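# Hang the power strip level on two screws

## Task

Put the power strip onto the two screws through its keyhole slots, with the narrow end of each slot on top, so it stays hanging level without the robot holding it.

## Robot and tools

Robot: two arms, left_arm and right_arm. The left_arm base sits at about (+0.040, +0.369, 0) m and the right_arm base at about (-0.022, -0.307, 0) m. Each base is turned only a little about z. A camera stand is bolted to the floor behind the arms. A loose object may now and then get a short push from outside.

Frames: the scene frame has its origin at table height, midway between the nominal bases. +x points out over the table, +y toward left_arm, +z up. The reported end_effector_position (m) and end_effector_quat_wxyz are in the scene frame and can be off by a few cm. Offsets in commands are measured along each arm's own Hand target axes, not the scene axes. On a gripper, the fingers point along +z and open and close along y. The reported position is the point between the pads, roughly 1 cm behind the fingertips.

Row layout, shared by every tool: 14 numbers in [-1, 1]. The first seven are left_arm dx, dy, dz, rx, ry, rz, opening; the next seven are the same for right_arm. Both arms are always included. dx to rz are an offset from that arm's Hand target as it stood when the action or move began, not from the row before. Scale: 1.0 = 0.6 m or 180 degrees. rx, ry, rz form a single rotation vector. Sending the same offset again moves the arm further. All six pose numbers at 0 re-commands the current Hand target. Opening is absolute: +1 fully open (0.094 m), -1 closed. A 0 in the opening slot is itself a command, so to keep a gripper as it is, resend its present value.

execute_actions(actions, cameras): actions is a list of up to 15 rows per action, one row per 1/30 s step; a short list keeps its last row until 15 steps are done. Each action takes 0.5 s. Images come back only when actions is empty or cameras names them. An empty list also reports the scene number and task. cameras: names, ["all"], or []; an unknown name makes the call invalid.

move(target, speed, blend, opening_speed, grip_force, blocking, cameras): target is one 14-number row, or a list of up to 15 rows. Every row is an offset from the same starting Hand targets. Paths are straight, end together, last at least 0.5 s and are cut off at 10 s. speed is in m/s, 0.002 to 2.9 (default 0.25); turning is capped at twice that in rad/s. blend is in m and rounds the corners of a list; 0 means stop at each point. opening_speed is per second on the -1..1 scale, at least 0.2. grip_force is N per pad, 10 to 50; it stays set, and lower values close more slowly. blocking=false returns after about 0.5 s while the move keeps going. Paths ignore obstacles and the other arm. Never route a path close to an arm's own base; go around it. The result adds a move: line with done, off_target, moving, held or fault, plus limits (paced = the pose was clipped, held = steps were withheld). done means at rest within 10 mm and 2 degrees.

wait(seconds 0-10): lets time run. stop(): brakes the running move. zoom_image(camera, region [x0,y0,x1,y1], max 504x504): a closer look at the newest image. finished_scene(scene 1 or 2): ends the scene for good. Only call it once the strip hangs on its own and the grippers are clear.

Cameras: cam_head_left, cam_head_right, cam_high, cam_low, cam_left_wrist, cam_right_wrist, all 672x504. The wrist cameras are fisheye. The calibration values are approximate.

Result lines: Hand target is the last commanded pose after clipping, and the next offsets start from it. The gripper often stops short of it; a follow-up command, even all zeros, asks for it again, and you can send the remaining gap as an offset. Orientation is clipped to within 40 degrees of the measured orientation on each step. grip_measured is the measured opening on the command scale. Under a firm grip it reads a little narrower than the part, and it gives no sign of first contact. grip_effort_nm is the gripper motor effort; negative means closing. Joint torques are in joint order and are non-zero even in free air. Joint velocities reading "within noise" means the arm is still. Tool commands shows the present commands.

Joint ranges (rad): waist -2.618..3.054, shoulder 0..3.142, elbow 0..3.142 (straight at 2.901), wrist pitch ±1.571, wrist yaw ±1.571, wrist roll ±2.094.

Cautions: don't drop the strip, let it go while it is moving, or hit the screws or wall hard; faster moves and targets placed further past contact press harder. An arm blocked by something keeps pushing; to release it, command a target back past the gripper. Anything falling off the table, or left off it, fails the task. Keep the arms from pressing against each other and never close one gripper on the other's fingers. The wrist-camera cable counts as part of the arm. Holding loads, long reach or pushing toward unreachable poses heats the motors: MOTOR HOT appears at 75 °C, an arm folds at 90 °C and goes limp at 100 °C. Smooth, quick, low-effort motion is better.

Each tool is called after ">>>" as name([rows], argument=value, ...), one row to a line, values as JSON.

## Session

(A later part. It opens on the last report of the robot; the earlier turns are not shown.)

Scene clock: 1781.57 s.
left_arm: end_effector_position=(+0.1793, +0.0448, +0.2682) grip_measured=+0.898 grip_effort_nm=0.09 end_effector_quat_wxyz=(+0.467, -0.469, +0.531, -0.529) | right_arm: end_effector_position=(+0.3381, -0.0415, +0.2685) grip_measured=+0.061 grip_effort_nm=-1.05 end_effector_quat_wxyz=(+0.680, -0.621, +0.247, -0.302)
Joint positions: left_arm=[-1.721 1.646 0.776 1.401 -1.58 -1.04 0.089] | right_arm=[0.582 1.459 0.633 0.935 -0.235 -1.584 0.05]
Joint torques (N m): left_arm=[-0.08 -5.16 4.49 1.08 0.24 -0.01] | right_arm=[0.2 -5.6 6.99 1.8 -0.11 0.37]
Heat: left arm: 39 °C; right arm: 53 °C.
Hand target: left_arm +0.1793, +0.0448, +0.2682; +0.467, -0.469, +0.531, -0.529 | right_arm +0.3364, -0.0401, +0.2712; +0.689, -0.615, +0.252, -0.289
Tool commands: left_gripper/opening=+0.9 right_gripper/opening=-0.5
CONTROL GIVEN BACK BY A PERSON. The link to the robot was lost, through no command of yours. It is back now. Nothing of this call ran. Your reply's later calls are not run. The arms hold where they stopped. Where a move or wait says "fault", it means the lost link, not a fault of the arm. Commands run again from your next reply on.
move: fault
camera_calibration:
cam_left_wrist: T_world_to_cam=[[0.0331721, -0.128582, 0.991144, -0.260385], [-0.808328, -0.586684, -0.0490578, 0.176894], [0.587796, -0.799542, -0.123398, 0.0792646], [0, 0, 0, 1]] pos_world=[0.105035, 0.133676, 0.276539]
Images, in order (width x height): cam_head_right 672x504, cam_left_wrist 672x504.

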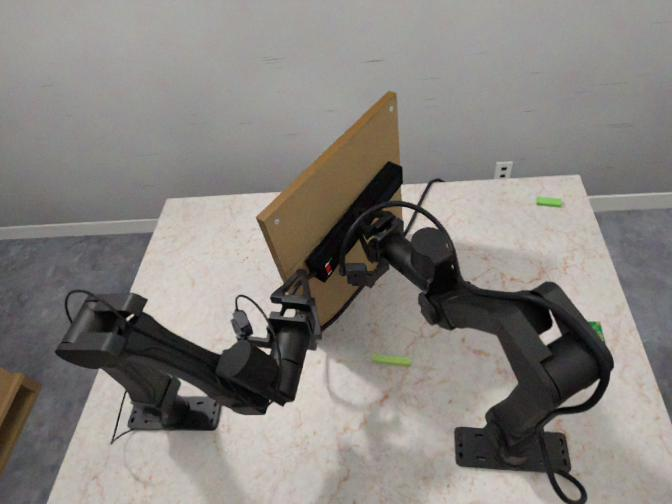

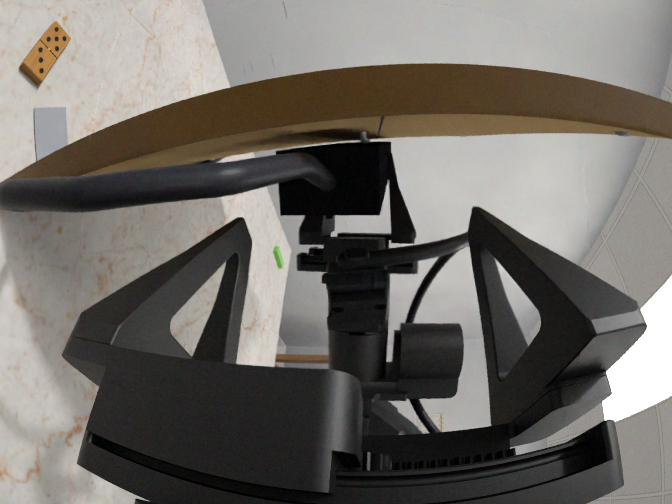

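>>> move(target=[0,0,0,0,0,0,0.9,0,-0.03,-0.06,0,0,0,-0.5], speed=0.06, cameras=["cam_left_wrist","cam_head_right","cam_head_left"])

>>> zoom_image(camera="cam_left_wrist", region=[270, 110, 430, 230])

Scene clock: 1790.83 s.
left_arm: end_effector_position=(+0.1793, +0.0448, +0.2682) grip_measured=+0.898 grip_effort_nm=0.08 end_effector_quat_wxyz=(+0.466, -0.469, +0.531, -0.529) | right_arm: end_effector_position=(+0.3177, -0.0649, +0.2564) grip_measured=+0.061 grip_effort_nm=-1.05 end_effector_quat_wxyz=(+0.657, -0.644, +0.268, -0.287)
Joint positions: left_arm=[-1.721 1.646 0.776 1.401 -1.58 -1.041 0.089] | right_arm=[0.549 1.301 0.549 0.781 -0.259 -1.581 0.05]
Joint torques (N m): left_arm=[-0.01 -5.16 4.44 1.07 0.24 -0.01] | right_arm=[-0.27 -7.6 7.35 2.25 -0.27 0.38]
Heat: left arm: 39 °C; right arm: 53 °C.
Hand target: left_arm +0.1793, +0.0448, +0.2682; +0.467, -0.469, +0.531, -0.529 | right_arm +0.3096, -0.0667, +0.2847; +0.689, -0.615, +0.252, -0.289
Off the commanded pose: left_arm 0.000 m, 0 deg | right_arm 0.030 m, 5 deg.
CONTROL GIVEN BACK BY A PERSON, as an earlier result said. Commands run again.
move: off_target (right_arm)
camera_calibration:
cam_left_wrist: T_world_to_cam=[[0.0333022, -0.12745, 0.991286, -0.260492], [-0.808346, -0.586725, -0.048279, 0.176682], [0.587765, -0.799694, -0.122563, 0.0790459], [0, 0, 0, 1]] pos_world=[0.105035, 0.133677, 0.276441]
Images, in order (width x height): cam_head_left 672x504, cam_head_right 672x504, cam_left_wrist 672x504.

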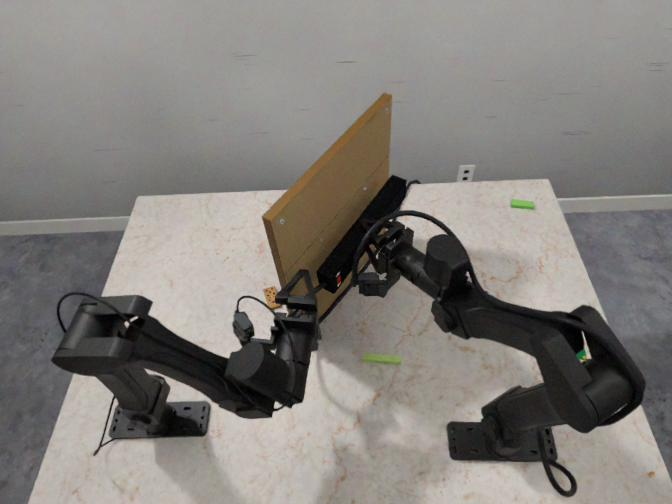

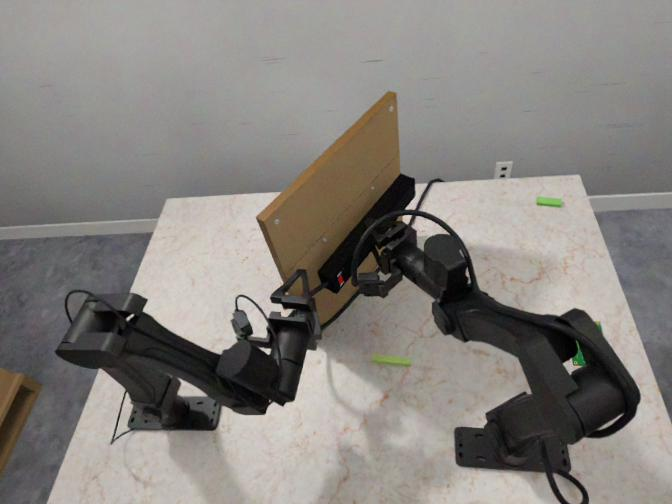

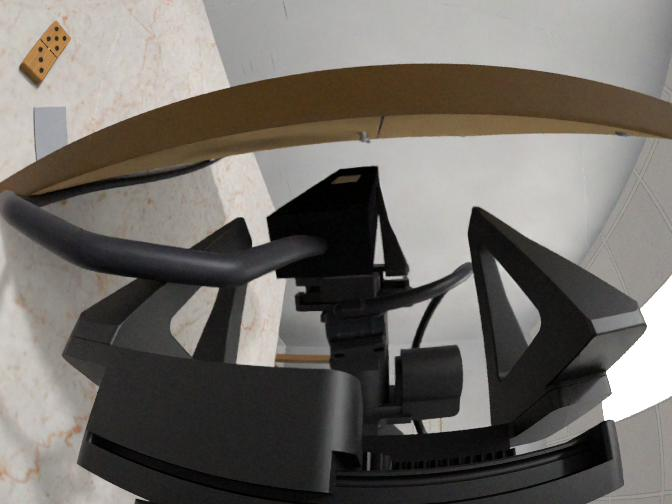

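Scaled by 3.150 from the camera's 672x504 image, which has a finer 960x720 frame.

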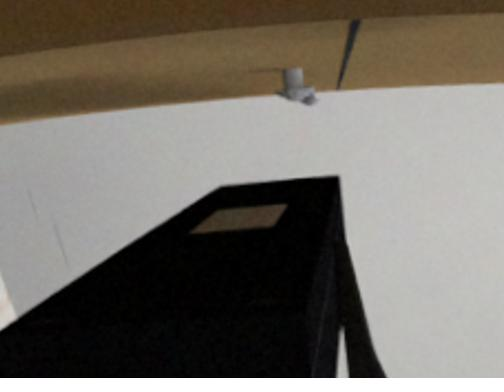

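>>> move(target=[0,0,0,0,0,0,0.9,-0.02,-0.037,0,0,0,0.009,-0.5], speed=0.06, cameras=["cam_left_wrist"])

>>> zoom_image(camera="cam_left_wrist", region=[270, 110, 430, 230])

Scene clock: 1816.83 s.
left_arm: end_effector_position=(+0.1793, +0.0448, +0.2682) grip_measured=+0.898 grip_effort_nm=0.09 end_effector_quat_wxyz=(+0.466, -0.469, +0.531, -0.530) | right_arm: end_effector_position=(+0.3051, -0.0649, +0.2553) grip_measured=+0.061 grip_effort_nm=-1.05 end_effector_quat_wxyz=(+0.644, -0.656, +0.286, -0.271)
Joint positions: left_arm=[-1.721 1.646 0.776 1.401 -1.58 -1.041 0.089] | right_arm=[0.577 1.221 0.549 0.648 -0.229 -1.562 0.05]
Joint torques (N m): left_arm=[-0.08 -5.16 4.44 1.09 0.26 -0.02] | right_arm=[1.13 -7.49 11.03 2.31 -0.18 0.39]
Heat: left arm: 39 °C; right arm: 52 °C.
Hand target: left_arm +0.1793, +0.0448, +0.2682; +0.467, -0.469, +0.531, -0.529 | right_arm +0.2991, -0.0600, +0.3067; +0.693, -0.612, +0.260, -0.279
Off the commanded pose: left_arm 0.000 m, 0 deg | right_arm 0.052 m, 8 deg.
move: off_target (right_arm)
camera_calibration:
cam_left_wrist: T_world_to_cam=[[0.0334143, -0.127113, 0.991325, -0.260561], [-0.808329, -0.586772, -0.0479929, 0.176608], [0.587782, -0.799713, -0.122356, 0.0789896], [0, 0, 0, 1]] pos_world=[0.105035, 0.133677, 0.276441]
Images, in order (width x height): cam_left_wrist 672x504.

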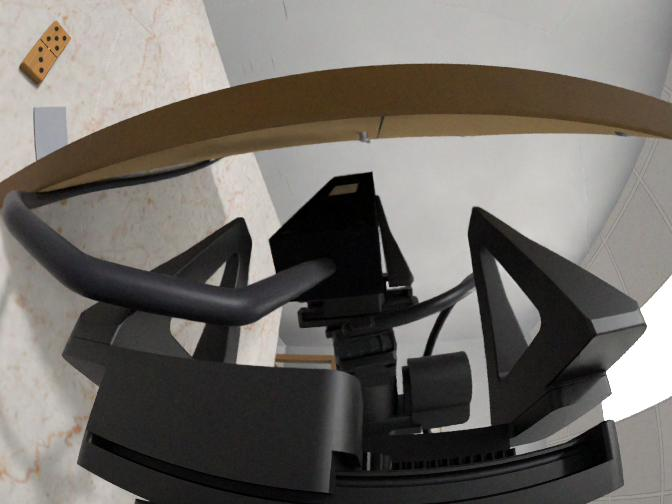

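Scaled by 3.150 from the camera's 672x504 image, which has a finer 960x720 frame.

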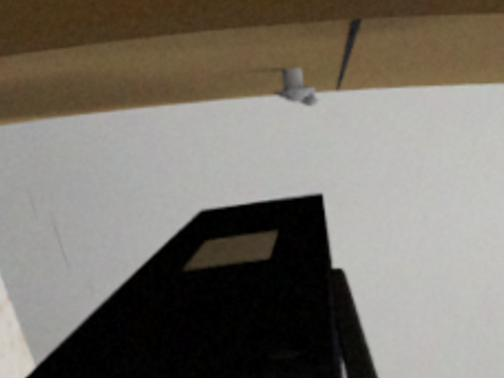

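>>> move(target=[0,0,0,0,0,0,0.9,0,-0.01,0.02,0,0,0,-0.5], speed=0.1, cameras=["cam_left_wrist"])

>>> zoom_image(camera="cam_left_wrist", region=[260, 110, 420, 270])

Scene clock: 1825.83 s.
left_arm: end_effector_position=(+0.1793, +0.0448, +0.2682) grip_measured=+0.898 grip_effort_nm=0.09 end_effector_quat_wxyz=(+0.466, -0.469, +0.531, -0.530) | right_arm: end_effector_position=(+0.3077, -0.0611, +0.2743) grip_measured=+0.061 grip_effort_nm=-1.05 end_effector_quat_wxyz=(+0.653, -0.647, +0.280, -0.277)
Joint positions: left_arm=[-1.721 1.646 0.776 1.401 -1.58 -1.041 0.089] | right_arm=[0.587 1.216 0.596 0.625 -0.218 -1.562 0.05]
Joint torques (N m): left_arm=[-0.05 -5.19 4.48 1.07 0.26 0] | right_arm=[1.21 -3.92 11.69 2.33 -0.15 0.4]
Heat: left arm: 38 °C; right arm: 53 °C.
Hand target: left_arm +0.1793, +0.0448, +0.2682; +0.467, -0.469, +0.531, -0.529 | right_arm +0.3072, -0.0521, +0.3140; +0.693, -0.612, +0.261, -0.279
Off the commanded pose: left_arm 0.000 m, 0 deg | right_arm 0.041 m, 7 deg.
move: off_target (right_arm)
camera_calibration:
cam_left_wrist: T_world_to_cam=[[0.0334143, -0.127113, 0.991325, -0.260561], [-0.808329, -0.586772, -0.0479929, 0.176608], [0.587782, -0.799713, -0.122356, 0.0789896], [0, 0, 0, 1]] pos_world=[0.105035, 0.133677, 0.276441]
Images, in order (width x height): cam_left_wrist 672x504.

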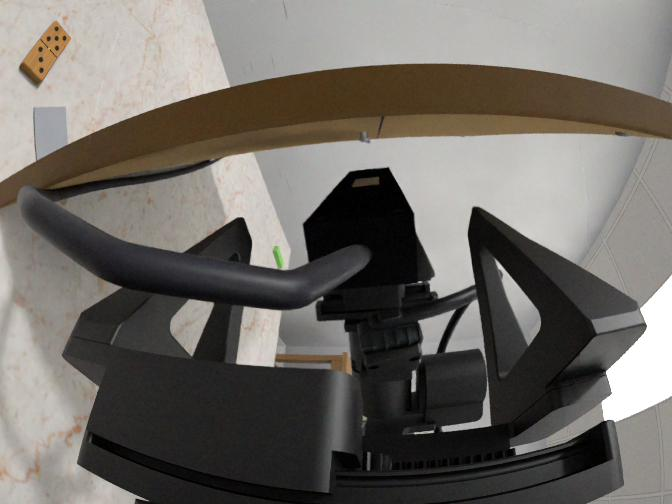

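Scaled by 3.150 from the camera's 672x504 image, which has a finer 960x720 frame.

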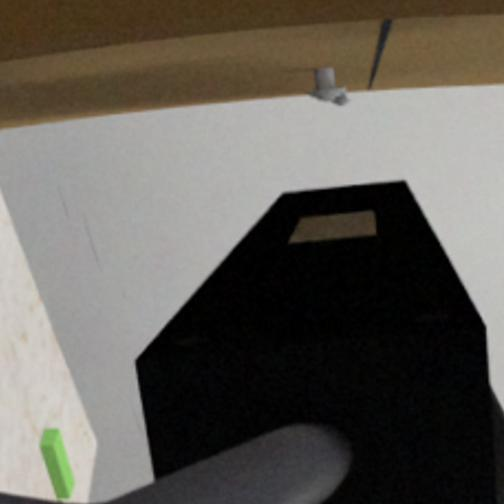

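>>> move(target=[0,0,0,0,0,0,0.9,0.01,-0.008,0.035,0.012,0,0,-0.5], speed=0.06, cameras=["cam_left_wrist"])

>>> zoom_image(camera="cam_left_wrist", region=[290, 110, 420, 220])

Scene clock: 1837.70 s.
left_arm: end_effector_position=(+0.1793, +0.0448, +0.2682) grip_measured=+0.898 grip_effort_nm=0.09 end_effector_quat_wxyz=(+0.466, -0.469, +0.531, -0.530) | right_arm: end_effector_position=(+0.3250, -0.0508, +0.2765) grip_measured=+0.061 grip_effort_nm=-1.05 end_effector_quat_wxyz=(+0.658, -0.641, +0.279, -0.279)
Joint positions: left_arm=[-1.721 1.646 0.776 1.401 -1.58 -1.041 0.089] | right_arm=[0.587 1.312 0.653 0.681 -0.217 -1.556 0.05]
Joint torques (N m): left_arm=[-0.06 -5.19 4.48 1.06 0.24 0] | right_arm=[0.68 -4.51 11.71 2.56 -0.22 0.39]
Heat: left arm: 38 °C; right arm: 56 °C.
Hand target: left_arm +0.1793, +0.0448, +0.2682; +0.467, -0.469, +0.531, -0.529 | right_arm +0.3258, -0.0420, +0.3210; +0.704, -0.598, +0.255, -0.284
Off the commanded pose: left_arm 0.000 m, 0 deg | right_arm 0.045 m, 8 deg.
move: off_target (right_arm)
camera_calibration:
cam_left_wrist: T_world_to_cam=[[0.0334143, -0.127113, 0.991325, -0.260561], [-0.808329, -0.586772, -0.0479929, 0.176608], [0.587782, -0.799713, -0.122356, 0.0789896], [0, 0, 0, 1]] pos_world=[0.105035, 0.133677, 0.276441]
Images, in order (width x height): cam_left_wrist 672x504.

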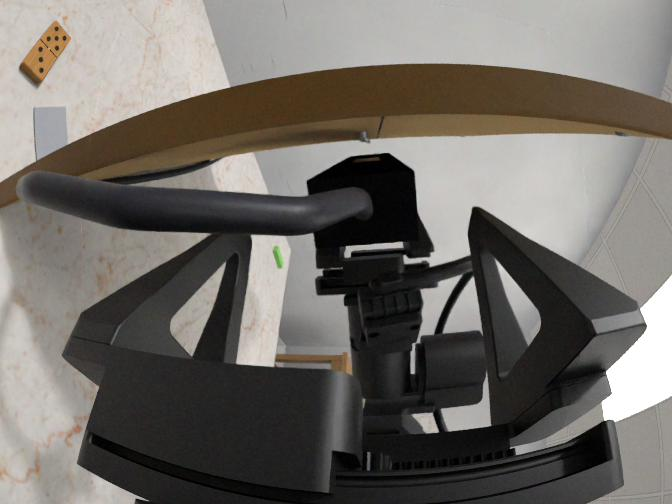

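Scaled by 3.877 from the camera's 672x504 image, which has a finer 960x720 frame.

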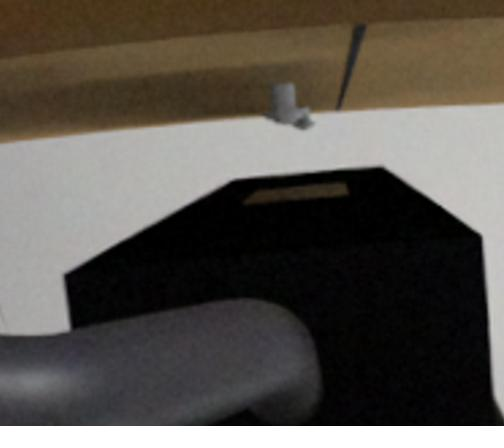

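>>> move(target=[0,0,0,0,0,0,0.9,0,-0.005,0.033,0.006,0,0,-0.5], speed=0.06, cameras=["cam_left_wrist"])

>>> zoom_image(camera="cam_left_wrist", region=[290, 110, 420, 220])

Scene clock: 1860.00 s.
left_arm: end_effector_position=(+0.1793, +0.0448, +0.2682) grip_measured=+0.898 grip_effort_nm=0.09 end_effector_quat_wxyz=(+0.466, -0.469, +0.531, -0.530) | right_arm: end_effector_position=(+0.3361, -0.0397, +0.2808) grip_measured=+0.061 grip_effort_nm=-1.05 end_effector_quat_wxyz=(+0.663, -0.638, +0.276, -0.278)
Joint positions: left_arm=[-1.721 1.646 0.776 1.401 -1.58 -1.041 0.089] | right_arm=[0.597 1.376 0.706 0.704 -0.212 -1.553 0.05]
Joint torques (N m): left_arm=[-0.06 -5.2 4.49 1.08 0.25 -0.01] | right_arm=[1.09 -4.15 12.44 2.65 -0.08 0.43]
Heat: left arm: 38 °C; right arm: 59 °C.
Hand target: left_arm +0.1793, +0.0448, +0.2682; +0.467, -0.469, +0.531, -0.529 | right_arm +0.3394, -0.0286, +0.3271; +0.710, -0.592, +0.253, -0.286
Off the commanded pose: left_arm 0.000 m, 0 deg | right_arm 0.048 m, 8 deg.
move: off_target (right_arm)
camera_calibration:
cam_left_wrist: T_world_to_cam=[[0.0334143, -0.127113, 0.991325, -0.260561], [-0.808329, -0.586772, -0.0479929, 0.176608], [0.587782, -0.799713, -0.122356, 0.0789896], [0, 0, 0, 1]] pos_world=[0.105035, 0.133677, 0.276441]
Images, in order (width x height): cam_left_wrist 672x504.

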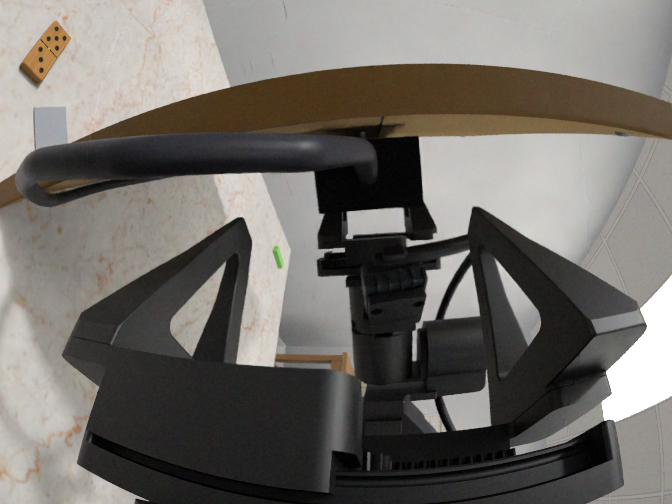

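Scaled by 3.877 from the camera's 672x504 image, which has a finer 960x720 frame.

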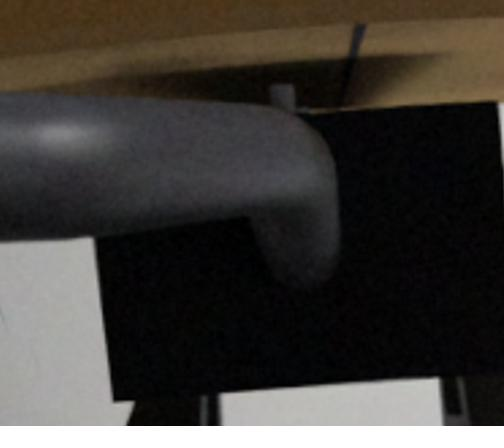

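>>> move(target=[0,0,0,0,0,0,0.9,0,0,0.02,0,0,0,-0.5], speed=0.05, cameras=["cam_left_wrist"])

>>> zoom_image(camera="cam_left_wrist", region=[290, 110, 420, 220])

Scene clock: 1870.93 s.
left_arm: end_effector_position=(+0.1793, +0.0448, +0.2682) grip_measured=+0.898 grip_effort_nm=0.09 end_effector_quat_wxyz=(+0.466, -0.469, +0.531, -0.530) | right_arm: end_effector_position=(+0.3366, -0.0394, +0.2805) grip_measured=+0.061 grip_effort_nm=-1.05 end_effector_quat_wxyz=(+0.663, -0.638, +0.276, -0.278)
Joint positions: left_arm=[-1.721 1.646 0.776 1.401 -1.58 -1.041 0.089] | right_arm=[0.598 1.38 0.707 0.707 -0.211 -1.553 0.05]
Joint torques (N m): left_arm=[-0.05 -5.16 4.52 1.08 0.25 -0.02] | right_arm=[1.8 -1.99 15.45 2.66 -0.01 0.4]
Heat: left arm: 38 °C; right arm: 57 °C.
Hand target: left_arm +0.1793, +0.0448, +0.2682; +0.467, -0.469, +0.531, -0.529 | right_arm +0.3478, -0.0203, +0.3293; +0.710, -0.592, +0.252, -0.287
Off the commanded pose: left_arm 0.000 m, 0 deg | right_arm 0.053 m, 8 deg.
move: off_target (right_arm)
camera_calibration:
cam_left_wrist: T_world_to_cam=[[0.0334143, -0.127113, 0.991325, -0.260561], [-0.808329, -0.586772, -0.0479929, 0.176608], [0.587782, -0.799713, -0.122356, 0.0789896], [0, 0, 0, 1]] pos_world=[0.105035, 0.133677, 0.276441]
Images, in order (width x height): cam_left_wrist 672x504.

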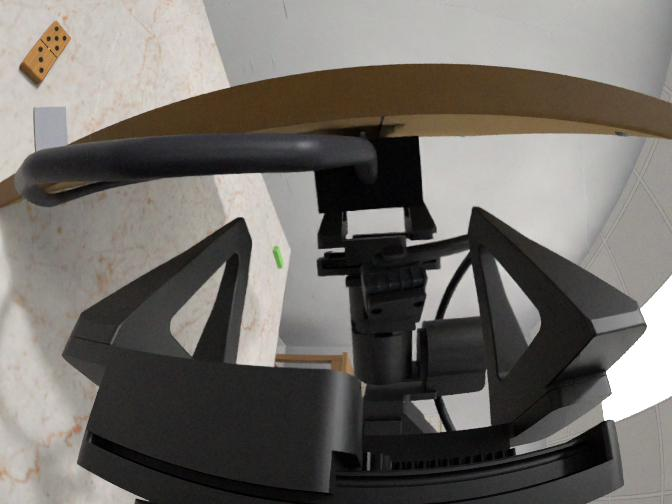

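Scaled by 3.877 from the camera's 672x504 image, which has a finer 960x720 frame.

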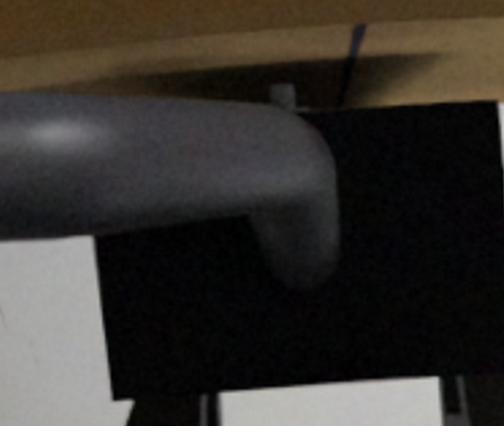

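>>> move([
  [0,0,0,0,0,0,0.9,0,0,-0.025,0,0,0,-0.5],
  [0,0,0,0,0,0,0.9,0.025,0,-0.025,0,0,0,-0.5],
  [0,0,0,0,0,0,0.9,0.025,0,0,0,0,0,-0.5],
], speed=0.04, cameras=["cam_left_wrist"])

>>> zoom_image(camera="cam_left_wrist", region=[290, 110, 420, 220])

Scene clock: 1878.77 s.
left_arm: end_effector_position=(+0.1793, +0.0448, +0.2682) grip_measured=+0.898 grip_effort_nm=0.09 end_effector_quat_wxyz=(+0.466, -0.469, +0.531, -0.530) | right_arm: end_effector_position=(+0.3371, -0.0397, +0.2811) grip_measured=+0.060 grip_effort_nm=-1.05 end_effector_quat_wxyz=(+0.670, -0.642, +0.263, -0.264)
Joint positions: left_arm=[-1.721 1.646 0.776 1.401 -1.58 -1.041 0.089] | right_arm=[0.569 1.39 0.713 0.716 -0.282 -1.547 0.05]
Joint torques (N m): left_arm=[-0.01 -5.11 4.52 1.07 0.27 0.01] | right_arm=[0.13 -1.65 15.62 2.61 0.26 0.45]
Heat: left arm: 38 °C; right arm: 58 °C.
Hand target: left_arm +0.1793, +0.0448, +0.2682; +0.467, -0.469, +0.531, -0.529 | right_arm +0.3584, -0.0308, +0.3290; +0.710, -0.592, +0.252, -0.286
Off the commanded pose: left_arm 0.000 m, 0 deg | right_arm 0.053 m, 8 deg.
move: off_target (right_arm)
camera_calibration:
cam_left_wrist: T_world_to_cam=[[0.0334143, -0.127113, 0.991325, -0.260561], [-0.808329, -0.586772, -0.0479929, 0.176608], [0.587782, -0.799713, -0.122356, 0.0789896], [0, 0, 0, 1]] pos_world=[0.105035, 0.133677, 0.276441]
Images, in order (width x height): cam_left_wrist 672x504.

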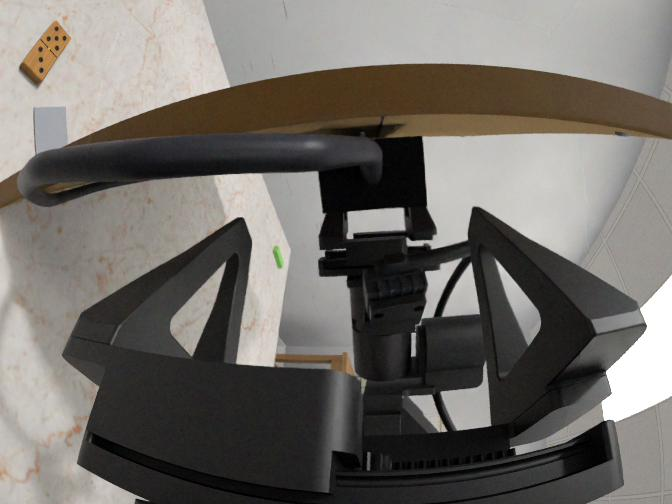

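Scaled by 3.877 from the camera's 672x504 image, which has a finer 960x720 frame.

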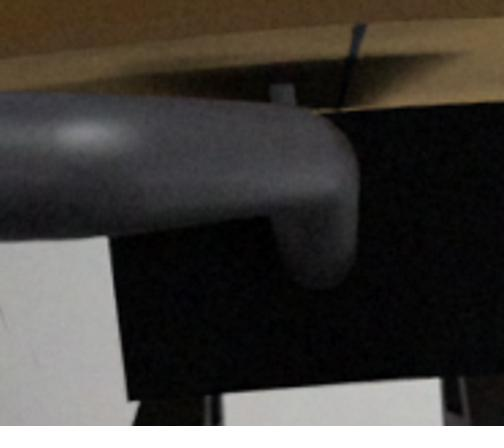

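>>> zoom_image(camera="cam_left_wrist", region=[310, 115, 440, 225])

Scaled by 3.877 from the camera's 672x504 image, which has a finer 960x720 frame.

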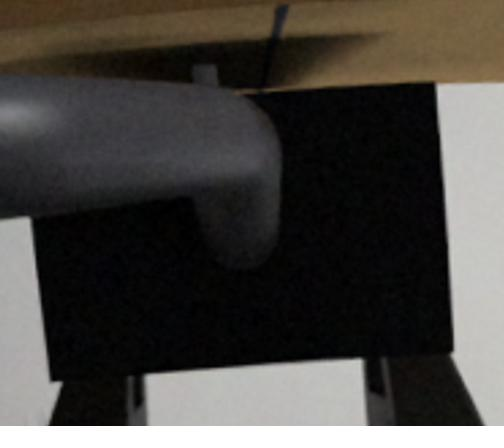

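>>> move([
  [0,0,0,0,0,0,0.9,0,0,-0.03,0,0,0,-0.5],
  [0,0,0,0,0,0,0.9,0.03,0.008,-0.03,0,0,0,-0.5],
  [0,0,0,0,0,0,0.9,0.03,0.008,0,0,0,0,-0.5],
], speed=0.04, cameras=["cam_left_wrist"])

>>> zoom_image(camera="cam_left_wrist", region=[310, 115, 440, 225])

Scene clock: 1894.33 s.
left_arm: end_effector_position=(+0.1793, +0.0448, +0.2682) grip_measured=+0.898 grip_effort_nm=0.09 end_effector_quat_wxyz=(+0.466, -0.469, +0.531, -0.530) | right_arm: end_effector_position=(+0.3601, -0.0552, +0.2806) grip_measured=+0.059 grip_effort_nm=-1.05 end_effector_quat_wxyz=(+0.671, -0.632, +0.273, -0.275)
Joint positions: left_arm=[-1.721 1.646 0.776 1.401 -1.58 -1.041 0.089] | right_arm=[0.5 1.445 0.74 0.759 -0.319 -1.535 0.05]
Joint torques (N m): left_arm=[-0.09 -5.16 4.45 1.08 0.25 -0.02] | right_arm=[1.03 -3.22 14.48 2.46 0.06 0.43]
Heat: left arm: 38 °C; right arm: 59 °C.
Hand target: left_arm +0.1793, +0.0448, +0.2682; +0.467, -0.469, +0.531, -0.529 | right_arm +0.3716, -0.0429, +0.3237; +0.710, -0.592, +0.253, -0.286
Off the commanded pose: left_arm 0.000 m, 0 deg | right_arm 0.046 m, 7 deg.
move: off_target (right_arm)
camera_calibration:
cam_left_wrist: T_world_to_cam=[[0.0334143, -0.127113, 0.991325, -0.260561], [-0.808329, -0.586772, -0.0479929, 0.176608], [0.587782, -0.799713, -0.122356, 0.0789896], [0, 0, 0, 1]] pos_world=[0.105035, 0.133677, 0.276441]
Images, in order (width x height): cam_left_wrist 672x504.

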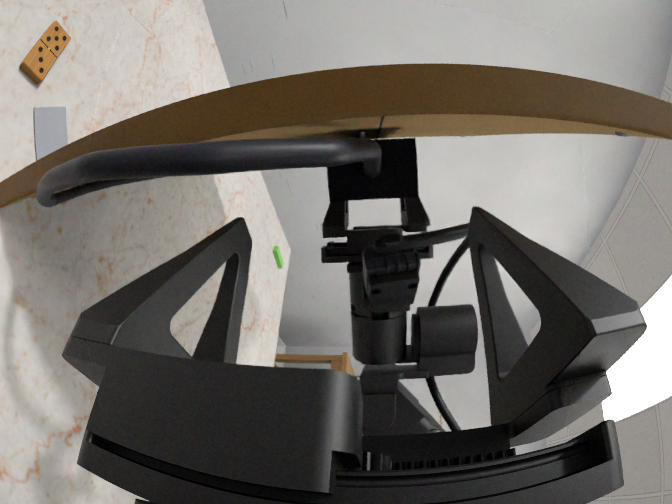

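Scaled by 3.877 from the camera's 672x504 image, which has a finer 960x720 frame.

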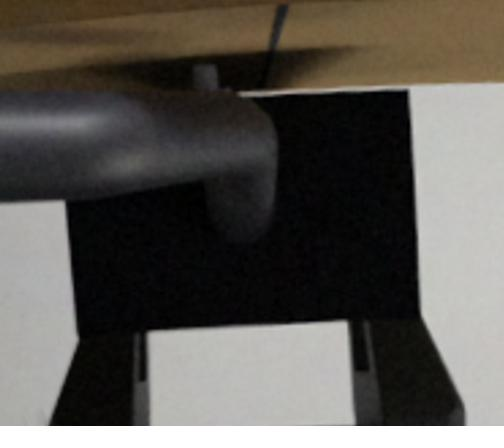

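>>> move([
  [0,0,0,0,0,0,0.9,0,0,-0.035,0,0,0,-0.5],
  [0,0,0,0,0,0,0.9,-0.035,0,-0.035,0,0,0,-0.5],
  [0,0,0,0,0,0,0.9,-0.035,0,-0.005,0,0,0,-0.5],
], speed=0.04, cameras=["cam_left_wrist"])

>>> zoom_image(camera="cam_left_wrist", region=[310, 115, 440, 225])

Scene clock: 1904.20 s.
left_arm: end_effector_position=(+0.1793, +0.0448, +0.2682) grip_measured=+0.898 grip_effort_nm=0.09 end_effector_quat_wxyz=(+0.466, -0.469, +0.531, -0.530) | right_arm: end_effector_position=(+0.3593, -0.0550, +0.2808) grip_measured=+0.059 grip_effort_nm=-1.05 end_effector_quat_wxyz=(+0.665, -0.623, +0.291, -0.292)
Joint positions: left_arm=[-1.721 1.646 0.776 1.401 -1.58 -1.041 0.089] | right_arm=[0.535 1.433 0.728 0.761 -0.228 -1.536 0.05]
Joint torques (N m): left_arm=[-0.02 -5.16 4.48 1.09 0.27 0] | right_arm=[3.58 -4.63 12.96 2.37 -0.25 0.33]
Heat: left arm: 38 °C; right arm: 58 °C.
Hand target: left_arm +0.1793, +0.0448, +0.2682; +0.467, -0.469, +0.531, -0.529 | right_arm +0.3547, -0.0302, +0.3236; +0.710, -0.592, +0.253, -0.286
Off the commanded pose: left_arm 0.000 m, 0 deg | right_arm 0.050 m, 8 deg.
move: off_target (right_arm)
camera_calibration:
cam_left_wrist: T_world_to_cam=[[0.0334143, -0.127113, 0.991325, -0.260561], [-0.808329, -0.586772, -0.0479929, 0.176608], [0.587782, -0.799713, -0.122356, 0.0789896], [0, 0, 0, 1]] pos_world=[0.105035, 0.133677, 0.276441]
Images, in order (width x height): cam_left_wrist 672x504.

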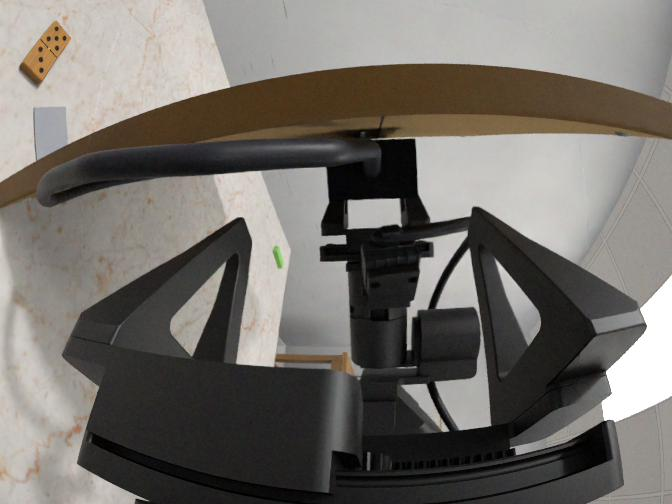

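Scaled by 3.877 from the camera's 672x504 image, which has a finer 960x720 frame.

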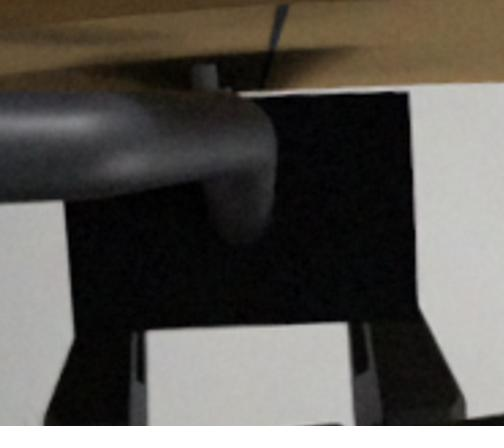

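>>> move([
  [0,0,0,0,0,0,0.9,0,0,-0.06,0,0,0,-0.5],
  [0,0,0,0,0,0,0.9,-0.02,0,-0.06,0,0,0,-0.5],
], speed=0.06, cameras=["cam_left_wrist"])

>>> zoom_image(camera="cam_left_wrist", region=[290, 115, 440, 245])

Scene clock: 1917.00 s.
left_arm: end_effector_position=(+0.1793, +0.0448, +0.2682) grip_measured=+0.898 grip_effort_nm=0.09 end_effector_quat_wxyz=(+0.466, -0.469, +0.531, -0.530) | right_arm: end_effector_position=(+0.3330, -0.0464, +0.2798) grip_measured=+0.059 grip_effort_nm=-1.05 end_effector_quat_wxyz=(+0.671, -0.629, +0.274, -0.280)
Joint positions: left_arm=[-1.721 1.646 0.776 1.401 -1.58 -1.041 0.089] | right_arm=[0.582 1.366 0.666 0.76 -0.227 -1.542 0.05]
Joint torques (N m): left_arm=[-0.03 -5.2 4.52 1.08 0.24 -0.01] | right_arm=[0.85 -8.92 7.72 2.4 -0.11 0.35]
Heat: left arm: 38 °C; right arm: 56 °C.
Hand target: left_arm +0.1793, +0.0448, +0.2682; +0.467, -0.469, +0.531, -0.529 | right_arm +0.3210, -0.0467, +0.3177; +0.710, -0.592, +0.252, -0.286
Off the commanded pose: left_arm 0.000 m, 0 deg | right_arm 0.040 m, 7 deg.
move: off_target (right_arm)
camera_calibration:
cam_left_wrist: T_world_to_cam=[[0.0334143, -0.127113, 0.991325, -0.260561], [-0.808329, -0.586772, -0.0479929, 0.176608], [0.587782, -0.799713, -0.122356, 0.0789896], [0, 0, 0, 1]] pos_world=[0.105035, 0.133677, 0.276441]
Images, in order (width x height): cam_left_wrist 672x504.

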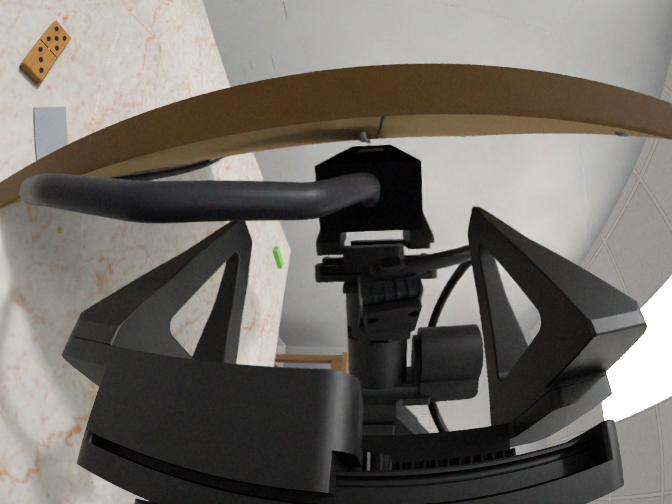

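Scaled by 3.360 from the camera's 672x504 image, which has a finer 960x720 frame.

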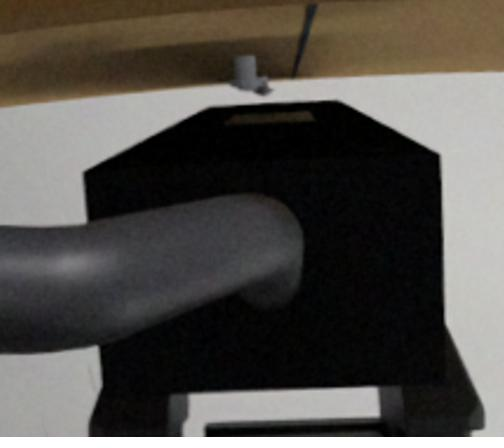

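>>> move(target=[0,0,0,0,0,0,0.9,0.003,0.001,0.03,-0.006,0.005,0,-0.5], speed=0.06, cameras=["cam_left_wrist"])

>>> zoom_image(camera="cam_left_wrist", region=[310, 115, 440, 225])

Scene clock: 1928.40 s.
left_arm: end_effector_position=(+0.1793, +0.0448, +0.2682) grip_measured=+0.898 grip_effort_nm=0.09 end_effector_quat_wxyz=(+0.466, -0.469, +0.531, -0.530) | right_arm: end_effector_position=(+0.3354, -0.0441, +0.2831) grip_measured=+0.059 grip_effort_nm=-1.05 end_effector_quat_wxyz=(+0.666, -0.630, +0.279, -0.287)
Joint positions: left_arm=[-1.721 1.646 0.776 1.401 -1.58 -1.041 0.089] | right_arm=[0.597 1.366 0.689 0.729 -0.194 -1.55 0.05]
Joint torques (N m): left_arm=[-0.09 -5.12 4.46 1.08 0.25 -0.01] | right_arm=[0.9 -5 11.74 2.32 -0.1 0.34]
Heat: left arm: 38 °C; right arm: 55 °C.
Hand target: left_arm +0.1793, +0.0448, +0.2682; +0.467, -0.469, +0.531, -0.529 | right_arm +0.3350, -0.0354, +0.3202; +0.702, -0.596, +0.261, -0.289
Off the commanded pose: left_arm 0.000 m, 0 deg | right_arm 0.038 m, 6 deg.
move: off_target (right_arm)
camera_calibration:
cam_left_wrist: T_world_to_cam=[[0.0334143, -0.127113, 0.991325, -0.260561], [-0.808329, -0.586772, -0.0479929, 0.176608], [0.587782, -0.799713, -0.122356, 0.0789896], [0, 0, 0, 1]] pos_world=[0.105035, 0.133677, 0.276441]
Images, in order (width x height): cam_left_wrist 672x504.

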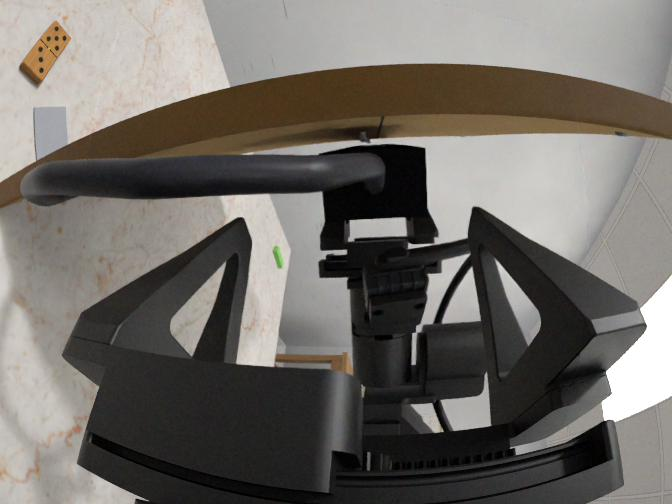

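Scaled by 3.877 from the camera's 672x504 image, which has a finer 960x720 frame.

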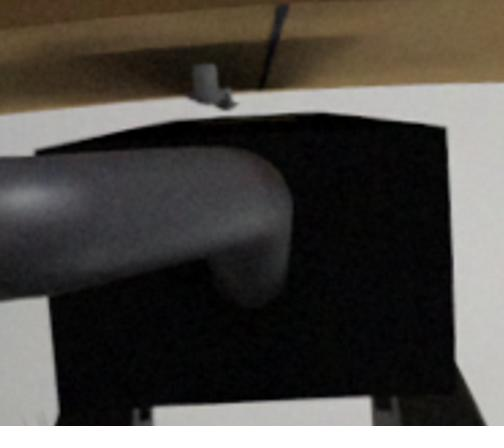

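>>> move([
  [0,0,0,0,0,0,0.9,0.003,0.02,-0.02,0,0,0,-0.5],
  [0,0,0,0,0,0,0.9,0.003,0.014,0.015,-0.003,0,0,-0.5],
], speed=0.06, cameras=["cam_left_wrist"])

>>> zoom_image(camera="cam_left_wrist", region=[310, 115, 440, 225])

Scene clock: 1939.63 s.
left_arm: end_effector_position=(+0.1793, +0.0448, +0.2682) grip_measured=+0.898 grip_effort_nm=0.08 end_effector_quat_wxyz=(+0.466, -0.469, +0.531, -0.530) | right_arm: end_effector_position=(+0.3396, -0.0413, +0.2720) grip_measured=+0.059 grip_effort_nm=-1.05 end_effector_quat_wxyz=(+0.660, -0.635, +0.283, -0.283)
Joint positions: left_arm=[-1.721 1.646 0.776 1.401 -1.58 -1.041 0.089] | right_arm=[0.598 1.4 0.687 0.746 -0.193 -1.551 0.05]
Joint torques (N m): left_arm=[-0.05 -5.14 4.48 1.09 0.24 0] | right_arm=[1.16 -4.51 12.92 2.33 -0.11 0.33]
Heat: left arm: 38 °C; right arm: 55 °C.
Hand target: left_arm +0.1793, +0.0448, +0.2682; +0.467, -0.469, +0.531, -0.529 | right_arm +0.3433, -0.0294, +0.3133; +0.700, -0.599, +0.262, -0.287
Off the commanded pose: left_arm 0.000 m, 0 deg | right_arm 0.043 m, 7 deg.
move: off_target (right_arm)
camera_calibration:
cam_left_wrist: T_world_to_cam=[[0.0334143, -0.127113, 0.991325, -0.260561], [-0.808329, -0.586772, -0.0479929, 0.176608], [0.587782, -0.799713, -0.122356, 0.0789896], [0, 0, 0, 1]] pos_world=[0.105035, 0.133677, 0.276441]
Images, in order (width x height): cam_left_wrist 672x504.

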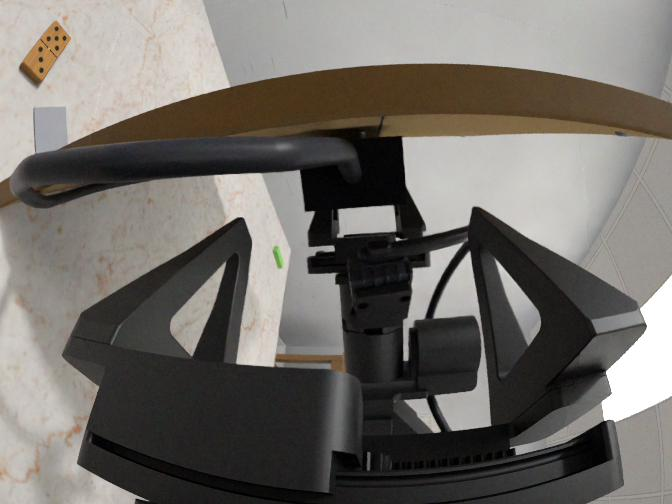

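Scaled by 3.877 from the camera's 672x504 image, which has a finer 960x720 frame.

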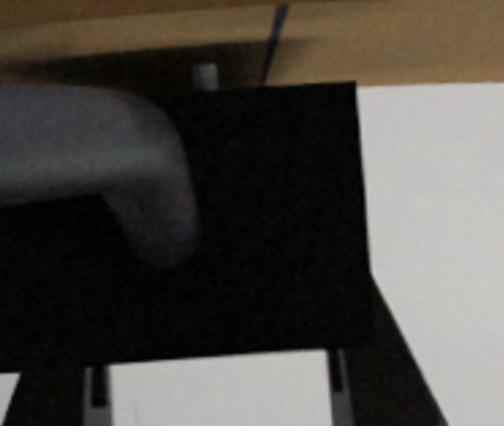

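>>> move([
  [0,0,0,0,0,0,0.9,0,0,-0.04,0,0,0,-0.5],
  [0,0,0,0,0,0,0.9,0,-0.009,-0.03,0,0,0,-0.5],
  [0,0,0,0,0,0,0.9,0,-0.009,-0.004,0,0,0,-0.5],
], speed=0.06, cameras=["cam_left_wrist"])

>>> zoom_image(camera="cam_left_wrist", region=[310, 115, 440, 225])

Scene clock: 1950.83 s.
left_arm: end_effector_position=(+0.1793, +0.0448, +0.2682) grip_measured=+0.898 grip_effort_nm=0.09 end_effector_quat_wxyz=(+0.466, -0.469, +0.531, -0.530) | right_arm: end_effector_position=(+0.3405, -0.0407, +0.2786) grip_measured=+0.059 grip_effort_nm=-1.05 end_effector_quat_wxyz=(+0.660, -0.636, +0.283, -0.283)
Joint positions: left_arm=[-1.721 1.646 0.776 1.401 -1.58 -1.041 0.089] | right_arm=[0.597 1.391 0.71 0.714 -0.194 -1.552 0.05]
Joint torques (N m): left_arm=[-0.09 -5.18 4.45 1.09 0.25 0] | right_arm=[0.98 -5.22 11.79 2.43 -0.16 0.36]
Heat: left arm: 38 °C; right arm: 57 °C.
Hand target: left_arm +0.1793, +0.0448, +0.2682; +0.467, -0.469, +0.531, -0.529 | right_arm +0.3412, -0.0317, +0.3180; +0.699, -0.600, +0.262, -0.287
Off the commanded pose: left_arm 0.000 m, 0 deg | right_arm 0.041 m, 7 deg.
move: off_target (right_arm)
camera_calibration:
cam_left_wrist: T_world_to_cam=[[0.0334143, -0.127113, 0.991325, -0.260561], [-0.808329, -0.586772, -0.0479929, 0.176608], [0.587782, -0.799713, -0.122356, 0.0789896], [0, 0, 0, 1]] pos_world=[0.105035, 0.133677, 0.276441]
Images, in order (width x height): cam_left_wrist 672x504.

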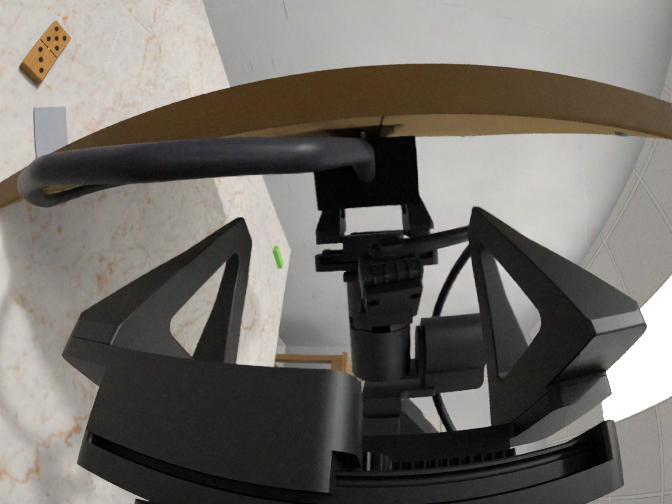

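Scaled by 3.877 from the camera's 672x504 image, which has a finer 960x720 frame.

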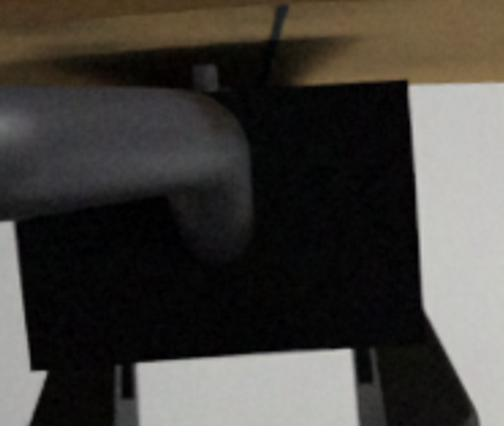

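>>> move([
  [0,0,0,0,0,0,0.9,0,0,0.02,0,0,0,-0.5],
  [0,0,0,0,0,0,0.9,0.012,0,0.02,0,0,0,-0.5],
  [0,0,0,0,0,0,0.9,0.012,0.012,0.02,0,0,0,-0.5],
  [0,0,0,0,0,0,0.9,-0.012,0.012,0.02,0,0,0,-0.5],
  [0,0,0,0,0,0,0.9,-0.012,-0.012,0.02,0,0,0,-0.5],
  [0,0,0,0,0,0,0.9,0,0,0.03,0,0,0,-0.5],
], speed=0.04, blend=0.004, cameras=["cam_left_wrist"])

>>> zoom_image(camera="cam_left_wrist", region=[310, 115, 440, 225])

Scene clock: 1962.27 s.
left_arm: end_effector_position=(+0.1793, +0.0448, +0.2682) grip_measured=+0.898 grip_effort_nm=0.09 end_effector_quat_wxyz=(+0.466, -0.469, +0.531, -0.530) | right_arm: end_effector_position=(+0.3450, -0.0374, +0.2784) grip_measured=+0.059 grip_effort_nm=-1.05 end_effector_quat_wxyz=(+0.657, -0.634, +0.288, -0.288)
Joint positions: left_arm=[-1.721 1.646 0.776 1.401 -1.58 -1.041 0.089] | right_arm=[0.609 1.411 0.728 0.714 -0.167 -1.552 0.05]
Joint torques (N m): left_arm=[-0.08 -5.22 4.55 1.06 0.24 -0.01] | right_arm=[0.95 -2.55 15.08 2.41 -0.31 0.34]
Heat: left arm: 38 °C; right arm: 58 °C.
Hand target: left_arm +0.1793, +0.0448, +0.2682; +0.467, -0.469, +0.531, -0.529 | right_arm +0.3540, -0.0193, +0.3207; +0.700, -0.600, +0.262, -0.287
Off the commanded pose: left_arm 0.000 m, 0 deg | right_arm 0.047 m, 7 deg.
move: off_target (right_arm); blend cut to 0.0036 m at target 1, 0.0036 m at target 2, 0.0036 m at target 3
camera_calibration:
cam_left_wrist: T_world_to_cam=[[0.0334143, -0.127113, 0.991325, -0.260561], [-0.808329, -0.586772, -0.0479929, 0.176608], [0.587782, -0.799713, -0.122356, 0.0789896], [0, 0, 0, 1]] pos_world=[0.105035, 0.133677, 0.276441]
Images, in order (width x height): cam_left_wrist 672x504.

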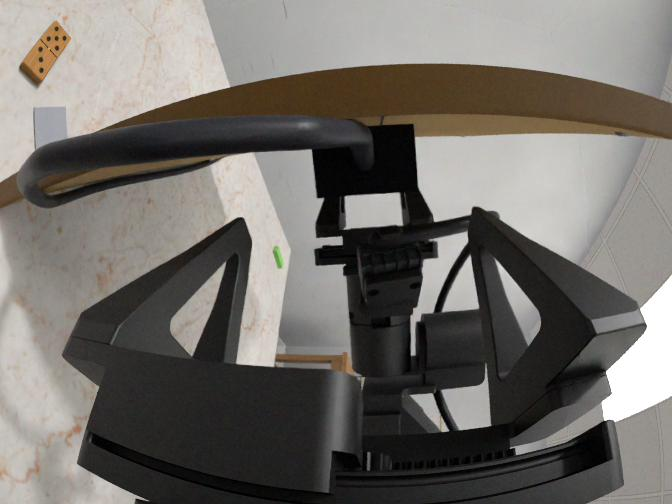

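Scaled by 3.877 from the camera's 672x504 image, which has a finer 960x720 frame.

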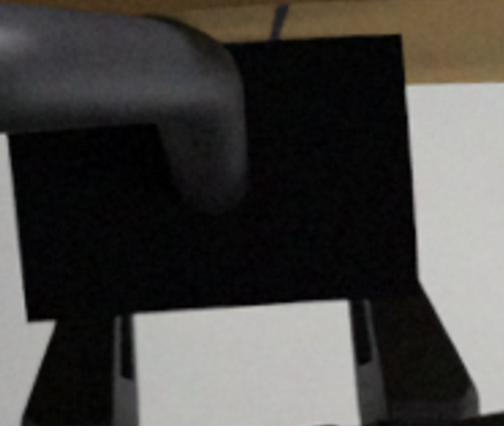

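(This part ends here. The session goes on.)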